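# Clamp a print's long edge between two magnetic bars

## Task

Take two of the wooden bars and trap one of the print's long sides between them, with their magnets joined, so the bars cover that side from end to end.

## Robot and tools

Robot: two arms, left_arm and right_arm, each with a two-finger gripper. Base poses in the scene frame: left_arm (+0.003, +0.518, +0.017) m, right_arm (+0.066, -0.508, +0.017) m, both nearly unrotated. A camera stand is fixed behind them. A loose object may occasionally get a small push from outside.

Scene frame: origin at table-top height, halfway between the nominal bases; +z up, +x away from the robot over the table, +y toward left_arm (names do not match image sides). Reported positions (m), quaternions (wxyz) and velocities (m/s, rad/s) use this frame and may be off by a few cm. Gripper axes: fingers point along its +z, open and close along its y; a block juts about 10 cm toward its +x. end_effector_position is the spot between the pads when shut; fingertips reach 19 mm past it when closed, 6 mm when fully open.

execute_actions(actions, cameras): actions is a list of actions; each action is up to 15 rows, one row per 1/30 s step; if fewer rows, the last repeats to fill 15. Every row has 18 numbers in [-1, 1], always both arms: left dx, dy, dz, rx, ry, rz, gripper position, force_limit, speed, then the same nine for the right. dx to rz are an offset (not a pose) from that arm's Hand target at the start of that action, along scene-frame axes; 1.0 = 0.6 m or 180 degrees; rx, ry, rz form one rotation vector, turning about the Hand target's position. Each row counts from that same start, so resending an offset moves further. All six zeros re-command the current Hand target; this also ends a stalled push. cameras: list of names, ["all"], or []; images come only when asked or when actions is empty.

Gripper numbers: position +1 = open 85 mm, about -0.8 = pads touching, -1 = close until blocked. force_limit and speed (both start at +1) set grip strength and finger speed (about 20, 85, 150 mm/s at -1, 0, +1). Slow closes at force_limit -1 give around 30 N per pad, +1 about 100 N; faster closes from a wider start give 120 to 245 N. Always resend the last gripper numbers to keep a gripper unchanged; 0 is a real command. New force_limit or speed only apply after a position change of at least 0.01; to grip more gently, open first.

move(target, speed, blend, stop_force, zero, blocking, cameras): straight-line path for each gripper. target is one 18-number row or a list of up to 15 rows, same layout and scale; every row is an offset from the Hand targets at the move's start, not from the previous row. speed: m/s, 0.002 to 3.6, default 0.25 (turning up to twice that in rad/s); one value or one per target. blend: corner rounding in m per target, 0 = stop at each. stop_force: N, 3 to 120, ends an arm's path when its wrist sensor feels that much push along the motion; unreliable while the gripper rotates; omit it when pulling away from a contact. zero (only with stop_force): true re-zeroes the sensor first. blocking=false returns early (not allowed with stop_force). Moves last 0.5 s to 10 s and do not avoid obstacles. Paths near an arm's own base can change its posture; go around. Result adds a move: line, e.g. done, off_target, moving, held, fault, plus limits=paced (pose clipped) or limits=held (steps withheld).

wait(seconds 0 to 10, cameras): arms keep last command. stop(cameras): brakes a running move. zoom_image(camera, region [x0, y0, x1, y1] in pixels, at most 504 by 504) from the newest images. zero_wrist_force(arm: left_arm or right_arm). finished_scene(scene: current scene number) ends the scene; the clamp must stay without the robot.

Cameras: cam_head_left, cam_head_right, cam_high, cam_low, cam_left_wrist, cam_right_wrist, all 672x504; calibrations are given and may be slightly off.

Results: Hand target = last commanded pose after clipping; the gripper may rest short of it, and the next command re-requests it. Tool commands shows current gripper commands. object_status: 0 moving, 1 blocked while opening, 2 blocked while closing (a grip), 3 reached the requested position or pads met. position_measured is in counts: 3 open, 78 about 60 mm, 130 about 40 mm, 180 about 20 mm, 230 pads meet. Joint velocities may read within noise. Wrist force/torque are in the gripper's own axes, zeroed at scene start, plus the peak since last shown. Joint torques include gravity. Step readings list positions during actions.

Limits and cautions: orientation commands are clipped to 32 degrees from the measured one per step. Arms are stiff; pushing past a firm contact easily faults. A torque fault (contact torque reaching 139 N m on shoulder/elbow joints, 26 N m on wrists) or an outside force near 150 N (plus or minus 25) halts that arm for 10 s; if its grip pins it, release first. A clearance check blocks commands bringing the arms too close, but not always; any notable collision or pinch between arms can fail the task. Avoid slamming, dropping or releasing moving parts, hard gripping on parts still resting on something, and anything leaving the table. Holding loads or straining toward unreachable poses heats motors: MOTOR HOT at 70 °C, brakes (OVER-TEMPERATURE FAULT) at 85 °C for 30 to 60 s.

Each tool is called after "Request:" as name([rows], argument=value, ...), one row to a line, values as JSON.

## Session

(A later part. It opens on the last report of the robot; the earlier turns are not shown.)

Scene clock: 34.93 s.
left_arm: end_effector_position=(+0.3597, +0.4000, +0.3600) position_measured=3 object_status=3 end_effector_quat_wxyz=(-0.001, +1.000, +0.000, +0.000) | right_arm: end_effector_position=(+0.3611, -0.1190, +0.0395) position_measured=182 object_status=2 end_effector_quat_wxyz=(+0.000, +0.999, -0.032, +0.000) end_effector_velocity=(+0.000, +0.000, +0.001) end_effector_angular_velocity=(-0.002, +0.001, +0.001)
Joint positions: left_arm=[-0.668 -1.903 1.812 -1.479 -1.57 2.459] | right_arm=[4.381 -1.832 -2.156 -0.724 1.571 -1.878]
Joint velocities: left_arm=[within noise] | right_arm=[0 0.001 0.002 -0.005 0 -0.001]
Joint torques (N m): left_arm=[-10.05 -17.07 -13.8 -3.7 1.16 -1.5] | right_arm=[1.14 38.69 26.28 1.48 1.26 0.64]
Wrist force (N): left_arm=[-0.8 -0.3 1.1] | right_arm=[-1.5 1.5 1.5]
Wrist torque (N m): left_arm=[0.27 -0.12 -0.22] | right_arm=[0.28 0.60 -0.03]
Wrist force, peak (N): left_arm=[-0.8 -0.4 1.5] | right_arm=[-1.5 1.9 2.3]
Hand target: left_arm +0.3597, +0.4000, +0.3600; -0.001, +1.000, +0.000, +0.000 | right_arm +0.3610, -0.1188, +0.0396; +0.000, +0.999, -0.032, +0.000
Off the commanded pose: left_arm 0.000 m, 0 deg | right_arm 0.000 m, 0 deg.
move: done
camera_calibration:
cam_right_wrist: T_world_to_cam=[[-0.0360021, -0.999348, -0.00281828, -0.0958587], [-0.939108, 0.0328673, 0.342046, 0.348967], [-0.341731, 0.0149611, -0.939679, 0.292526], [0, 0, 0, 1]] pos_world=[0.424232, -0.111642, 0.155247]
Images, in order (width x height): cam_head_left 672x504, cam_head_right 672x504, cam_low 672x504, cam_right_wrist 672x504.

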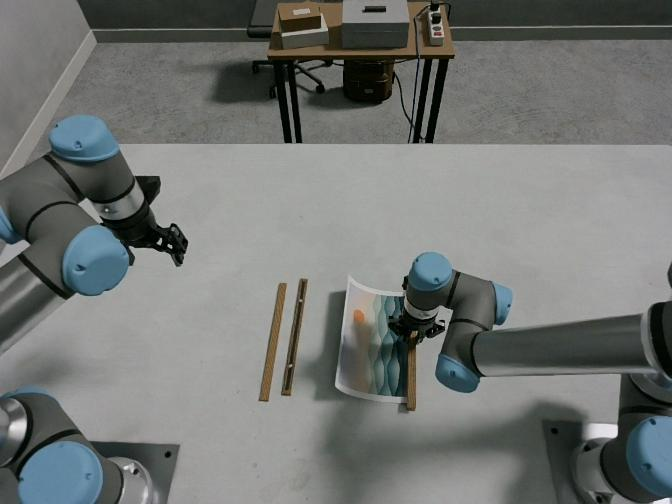

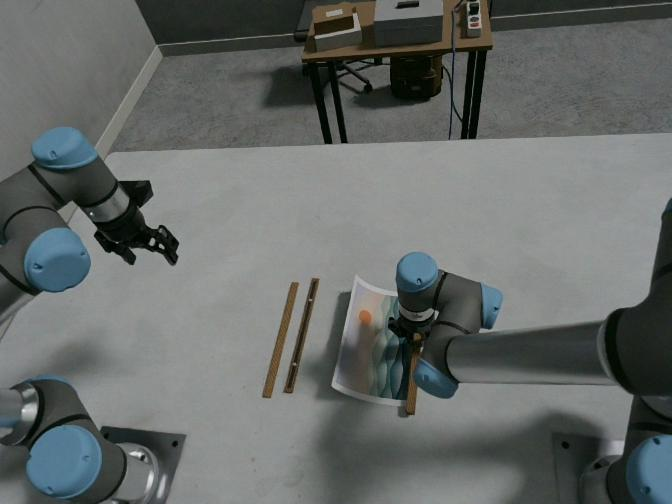

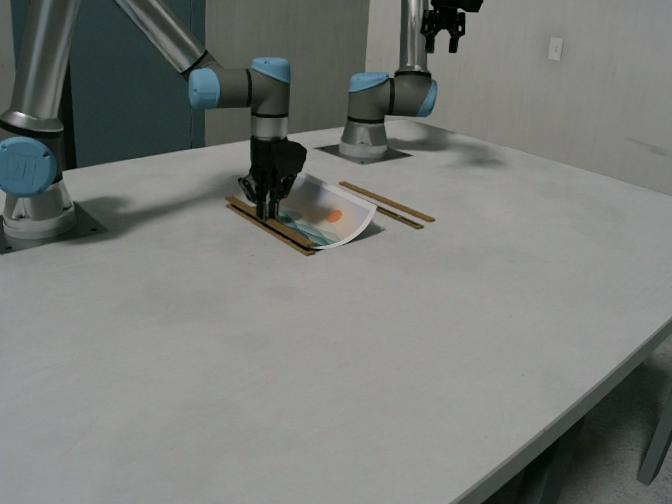

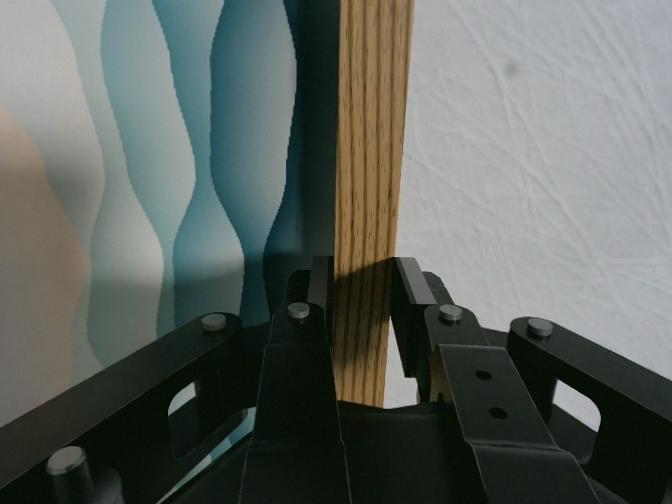

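Request:
move(target=[0,0,0,0,0,0, 1,1,1, 0,0,-0.0225,0,0,0, -1,-1,-1], speed=0.008, stop_force=6, cameras=["cam_right_wrist", "cam_head_left", "cam_head_right", "cam_low"])

Request:
zoom_image(camera="cam_low", region=[220, 190, 320, 265])

Request:
zoom_image(camera="cam_head_left", region=[380, 360, 430, 420])

Scene clock: 37.60 s.
left_arm: end_effector_position=(+0.3597, +0.4000, +0.3600) position_measured=3 object_status=3 end_effector_quat_wxyz=(-0.001, +1.000, +0.000, +0.000) | right_arm: end_effector_position=(+0.3610, -0.1189, +0.0278) position_measured=182 object_status=2 end_effector_quat_wxyz=(+0.000, +0.999, -0.032, +0.000)
Joint positions: left_arm=[-0.668 -1.903 1.812 -1.479 -1.57 2.459] | right_arm=[4.382 -1.857 -2.165 -0.689 1.571 -1.878]
Joint torques (N m): left_arm=[-9.26 -17.14 -14.97 -3.88 1.38 -1.41] | right_arm=[10.76 37.47 22.33 1.03 0.95 1.15]
Wrist force (N): left_arm=[-0.6 -0.1 1.2] | right_arm=[-0.6 0.4 -2.1]
Wrist torque (N m): left_arm=[0.30 -0.15 -0.22] | right_arm=[0.30 0.57 -0.01]
Wrist force, peak (N): left_arm=[-0.9 -0.3 1.6] | right_arm=[-3.3 7.5 -18.7]
Hand target: left_arm +0.3597, +0.4000, +0.3600; -0.001, +1.000, +0.000, +0.000 | right_arm +0.3610, -0.1188, +0.0278; +0.000, +0.999, -0.032, +0.000 (not the last commanded pose)
Off the commanded pose: left_arm 0.000 m, 0 deg | right_arm 0.002 m, 0 deg.
move: contact (right_arm)
camera_calibration:
cam_right_wrist: T_world_to_cam=[[-0.0360361, -0.999346, -0.00291148, -0.0958638], [-0.939119, 0.0328678, 0.342017, 0.352978], [-0.341698, 0.0150592, -0.939689, 0.28153], [0, 0, 0, 1]] pos_world=[0.424232, -0.111642, 0.143547]
Images, in order (width x height): cam_head_left 672x504, cam_head_right 672x504, cam_low 672x504, cam_right_wrist 672x504.

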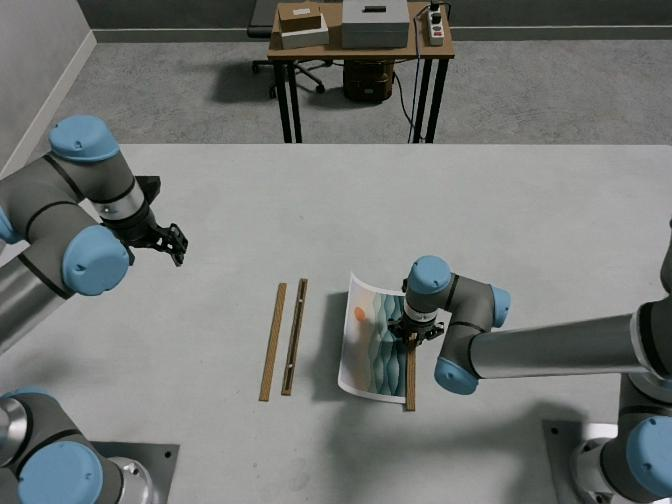

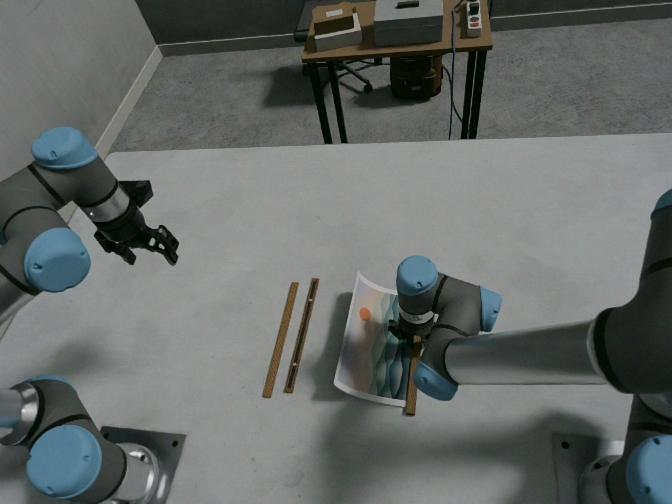

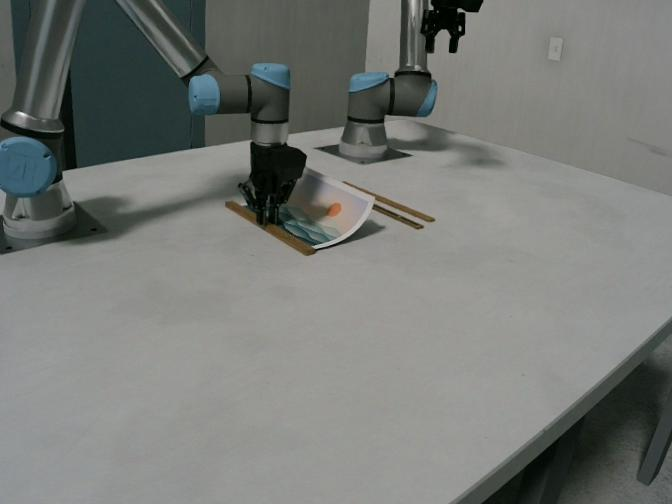

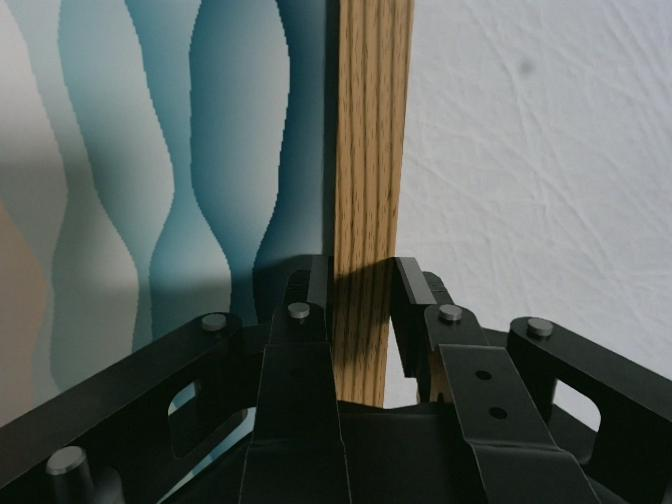

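Scaled by 5.040.

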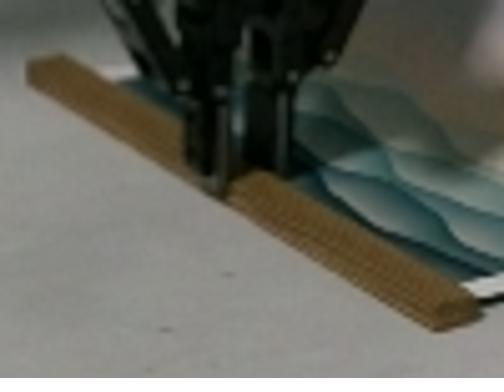

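Scaled by 8.400.

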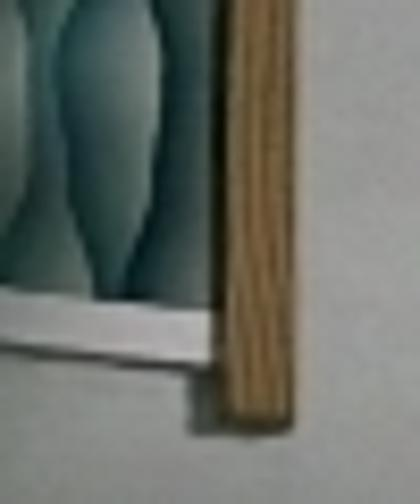

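Request:
wait(seconds=0.05, cameras=["cam_high", "cam_low"])

Request:
zoom_image(camera="cam_high", region=[230, 250, 330, 325])

Request:
zoom_image(camera="cam_low", region=[290, 230, 340, 268])

Request:
zoom_image(camera="cam_high", region=[280, 290, 320, 330])

Scene clock: 37.83 s.
left_arm: end_effector_position=(+0.3597, +0.4000, +0.3600) position_measured=3 object_status=3 end_effector_quat_wxyz=(-0.001, +1.000, +0.000, +0.000) | right_arm: end_effector_position=(+0.3610, -0.1189, +0.0278) position_measured=182 object_status=2 end_effector_quat_wxyz=(+0.000, +0.999, -0.032, +0.000)
Joint positions: left_arm=[-0.668 -1.903 1.812 -1.479 -1.57 2.459] | right_arm=[4.382 -1.857 -2.165 -0.689 1.571 -1.878]
Joint torques (N m): left_arm=[-8.77 -16.77 -13.44 -3.9 1.29 -1.57] | right_arm=[11.3 37.28 22.36 1.64 1.01 1.28]
Wrist force (N): left_arm=[-0.8 -0.3 1.3] | right_arm=[-0.8 0.3 -1.9]
Wrist torque (N m): left_arm=[0.27 -0.11 -0.22] | right_arm=[0.30 0.59 -0.02]
Wrist force, peak (N): left_arm=[-1.0 -0.5 1.3] | right_arm=[-1.0 0.4 -2.8]
Hand target: left_arm +0.3597, +0.4000, +0.3600; -0.001, +1.000, +0.000, +0.000 | right_arm +0.3610, -0.1188, +0.0278; +0.000, +0.999, -0.032, +0.000 (not the last commanded pose)
Tool commands: left_gripper/position=+1.0 left_gripper/force_limit=+1.0 left_gripper/speed=+1.0 right_gripper/position=-1.0 right_gripper/force_limit=-1.0 right_gripper/speed=-1.0
Off the commanded pose: left_arm 0.000 m, 0 deg | right_arm 0.002 m, 0 deg.
wait: 0.07 s; at rest from the start
Images, in order (width x height): cam_high 672x504, cam_low 672x504.

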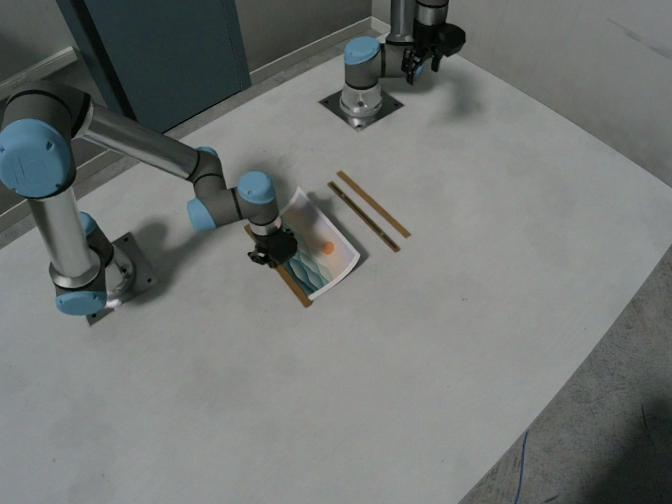

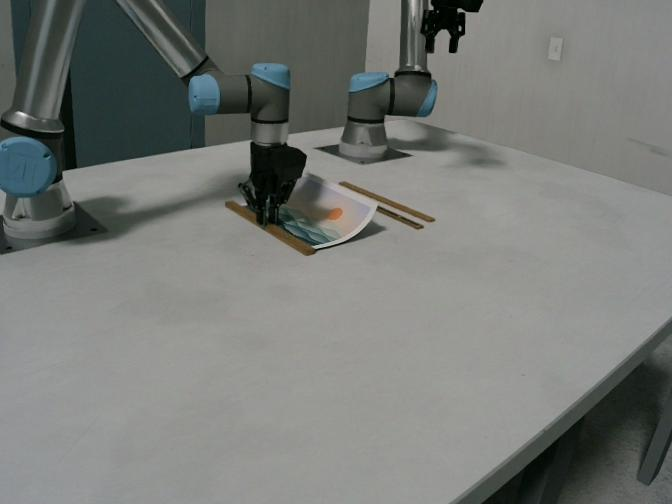

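Scaled by 5.040.

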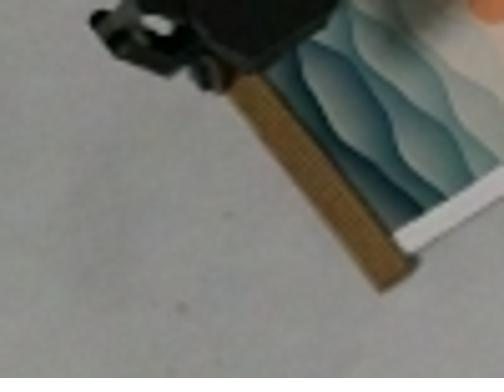

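Scaled by 10.080.

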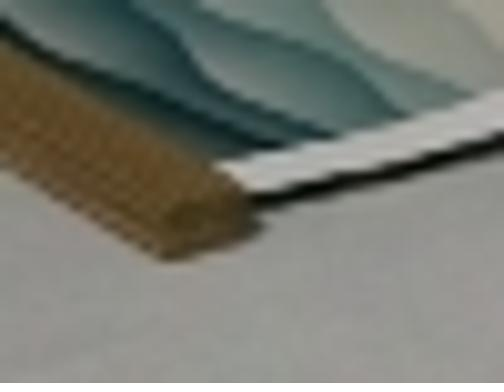

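Scaled by 12.600.

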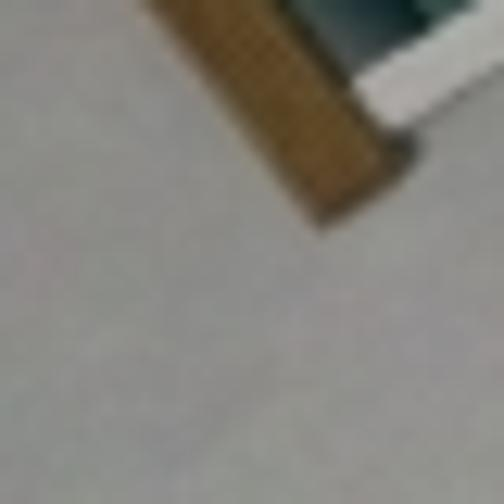

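Request:
move([
  [0,0,0,0,0,0, 1,1,1, 0,0,0,0,0,0, -0.1,-1,-0.8],
  [0,0,0,0,0,0, 1,1,1, 0,0,0.05,0,0,0, -0.1,-1,-0.8],
  [0,0,0,0,0,0, 1,1,1, -0.08,-0.11,0.14,0.24,0,0.03, -0.1,-1,-0.8],
], speed=[0.05, 0.06, 0.35], blend=[0, 0.01, 0], cameras=["cam_right_wrist", "cam_head_left", "cam_head_right", "cam_low", "cam_high"])

Request:
zoom_image(camera="cam_right_wrist", region=[200, 0, 440, 240])

Request:
zoom_image(camera="cam_low", region=[220, 170, 400, 265])

Request:
zoom_image(camera="cam_high", region=[230, 180, 380, 320])

Request:
zoom_image(camera="cam_head_left", region=[320, 270, 480, 420])

Scene clock: 41.03 s.
left_arm: end_effector_position=(+0.3597, +0.4000, +0.3600) position_measured=3 object_status=3 end_effector_quat_wxyz=(-0.001, +1.000, +0.000, +0.000) | right_arm: end_effector_position=(+0.3131, -0.1848, +0.1118) position_measured=141 object_status=3 end_effector_quat_wxyz=(-0.368, +0.930, +0.016, -0.012) end_effector_velocity=(+0.000, +0.001, +0.002) end_effector_angular_velocity=(+0.006, -0.002, +0.002)
Joint positions: left_arm=[-0.668 -1.903 1.812 -1.479 -1.57 2.459] | right_arm=[4.175 -1.66 -2.671 0.27 1.984 -2.042]
Joint velocities: left_arm=[within noise] | right_arm=[0 0 0 0.006 0.003 0]
Joint torques (N m): left_arm=[-8.47 -16.63 -15.5 -3.71 1.28 -1.6] | right_arm=[5.82 13.53 8.15 5.52 2.2 -0.22]
Wrist force (N): left_arm=[-0.8 -0.4 1.2] | right_arm=[-1.4 1.9 1.6]
Wrist torque (N m): left_arm=[0.24 -0.11 -0.22] | right_arm=[0.03 0.60 -0.19]
Wrist force, peak (N): left_arm=[-0.8 -0.3 1.5] | right_arm=[-1.7 1.8 2.5]
Hand target: left_arm +0.3597, +0.4000, +0.3600; -0.001, +1.000, +0.000, +0.000 | right_arm +0.3130, -0.1848, +0.1118; -0.368, +0.930, +0.016, -0.012
Off the commanded pose: left_arm 0.000 m, 0 deg | right_arm 0.000 m, 0 deg.
move: done
camera_calibration:
cam_right_wrist: T_world_to_cam=[[0.0493195, -0.725613, -0.686333, -0.0628982], [-0.926464, -0.289958, 0.239978, 0.229122], [-0.373139, 0.624027, -0.686555, 0.439162], [0, 0, 0, 1]] pos_world=[0.379244, -0.253253, 0.203355]
Images, in order (width x height): cam_head_left 672x504, cam_head_right 672x504, cam_high 672x504, cam_low 672x504, cam_right_wrist 672x504.

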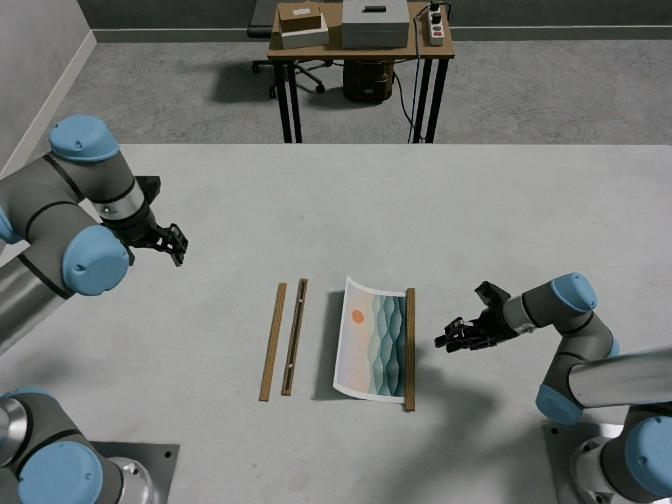

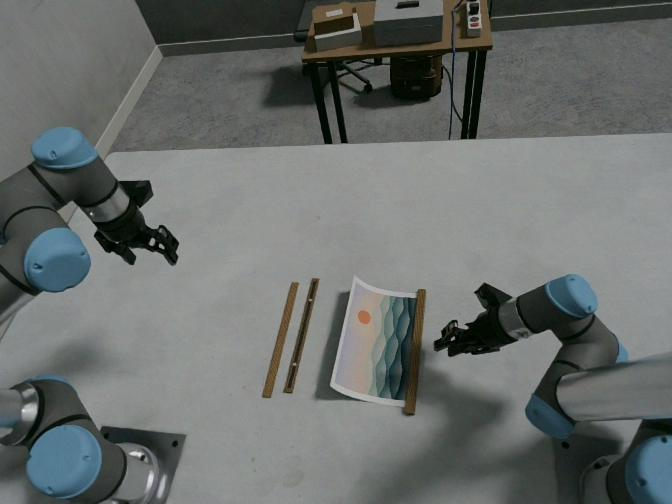

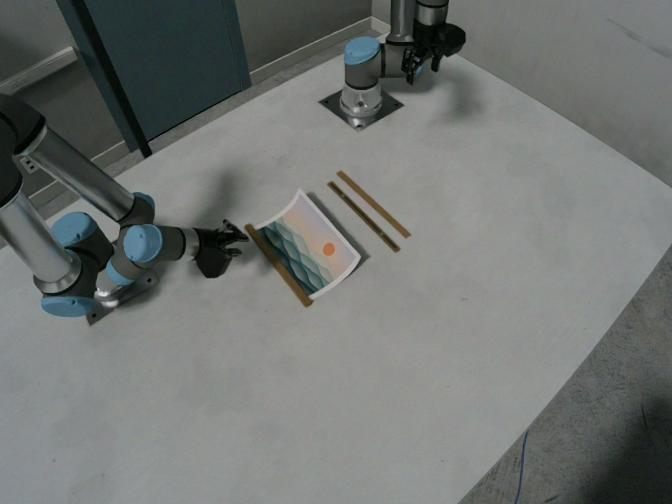

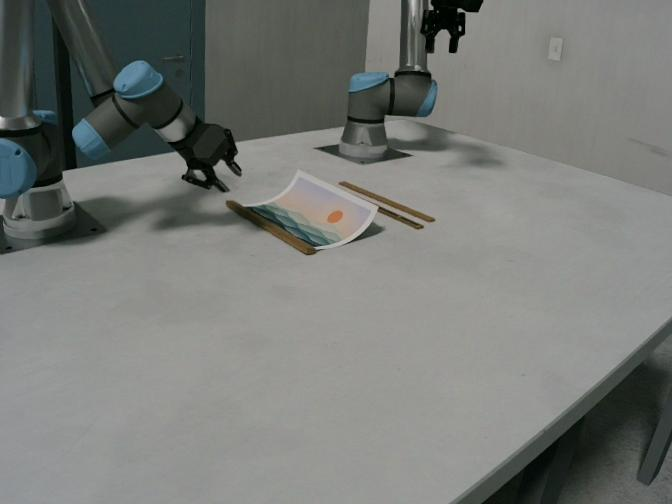

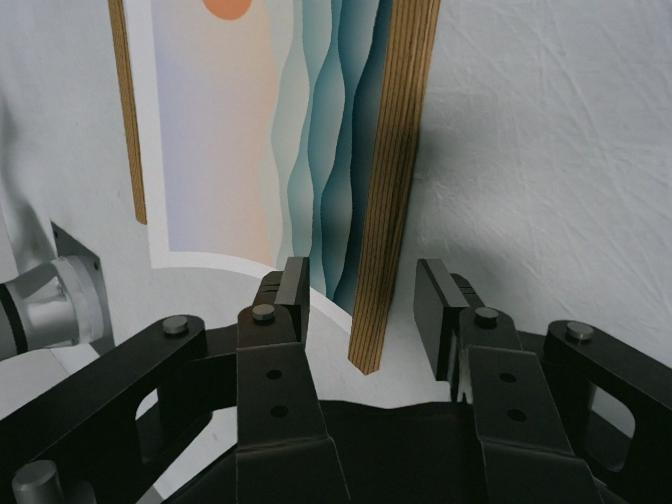

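Scaled by 2.100.

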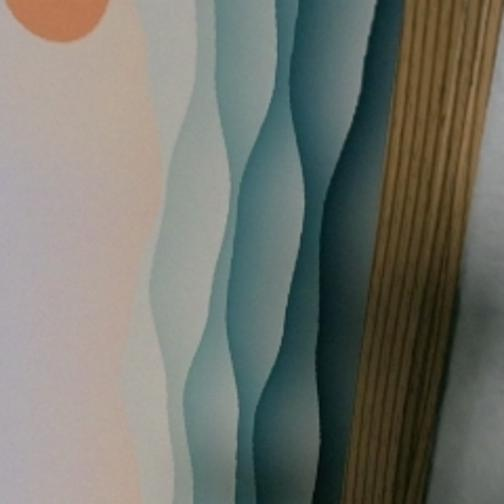

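Scaled by 2.800.

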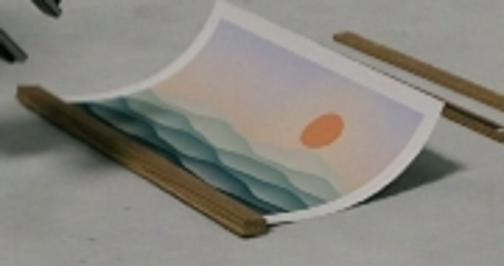

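Scaled by 3.360.

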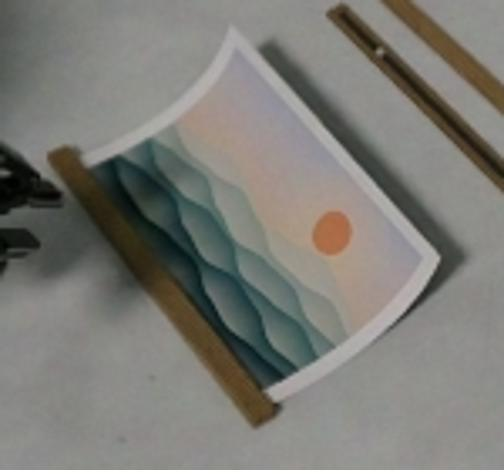

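Scaled by 3.150.

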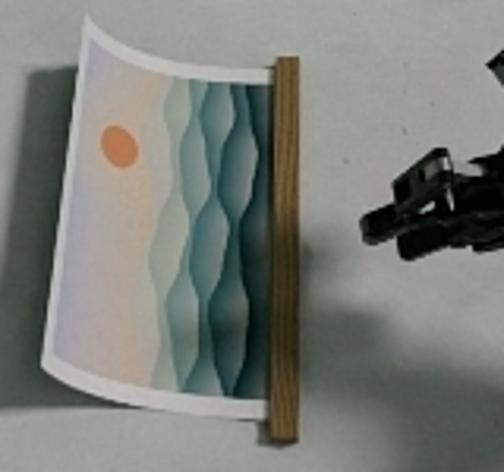

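Request:
zoom_image(camera="cam_right_wrist", region=[340, 270, 450, 380])

Request:
zoom_image(camera="cam_right_wrist", region=[370, 0, 470, 100])

Request:
zoom_image(camera="cam_low", region=[280, 220, 340, 265])

Scaled by 4.582.

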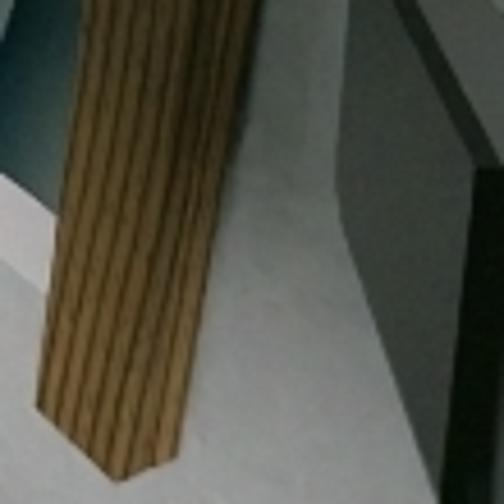

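Scaled by 5.040.

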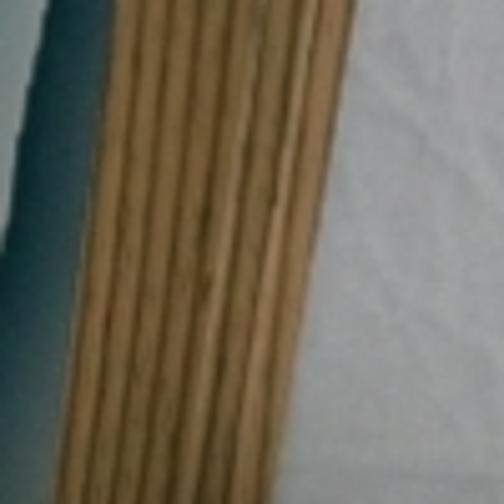

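Scaled by 8.400.

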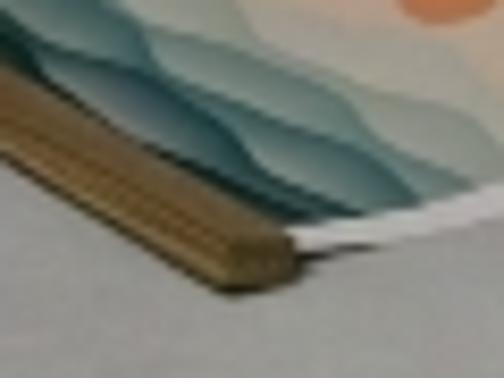

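Request:
finished_scene(scene=2)

The scene is finished: the task was done.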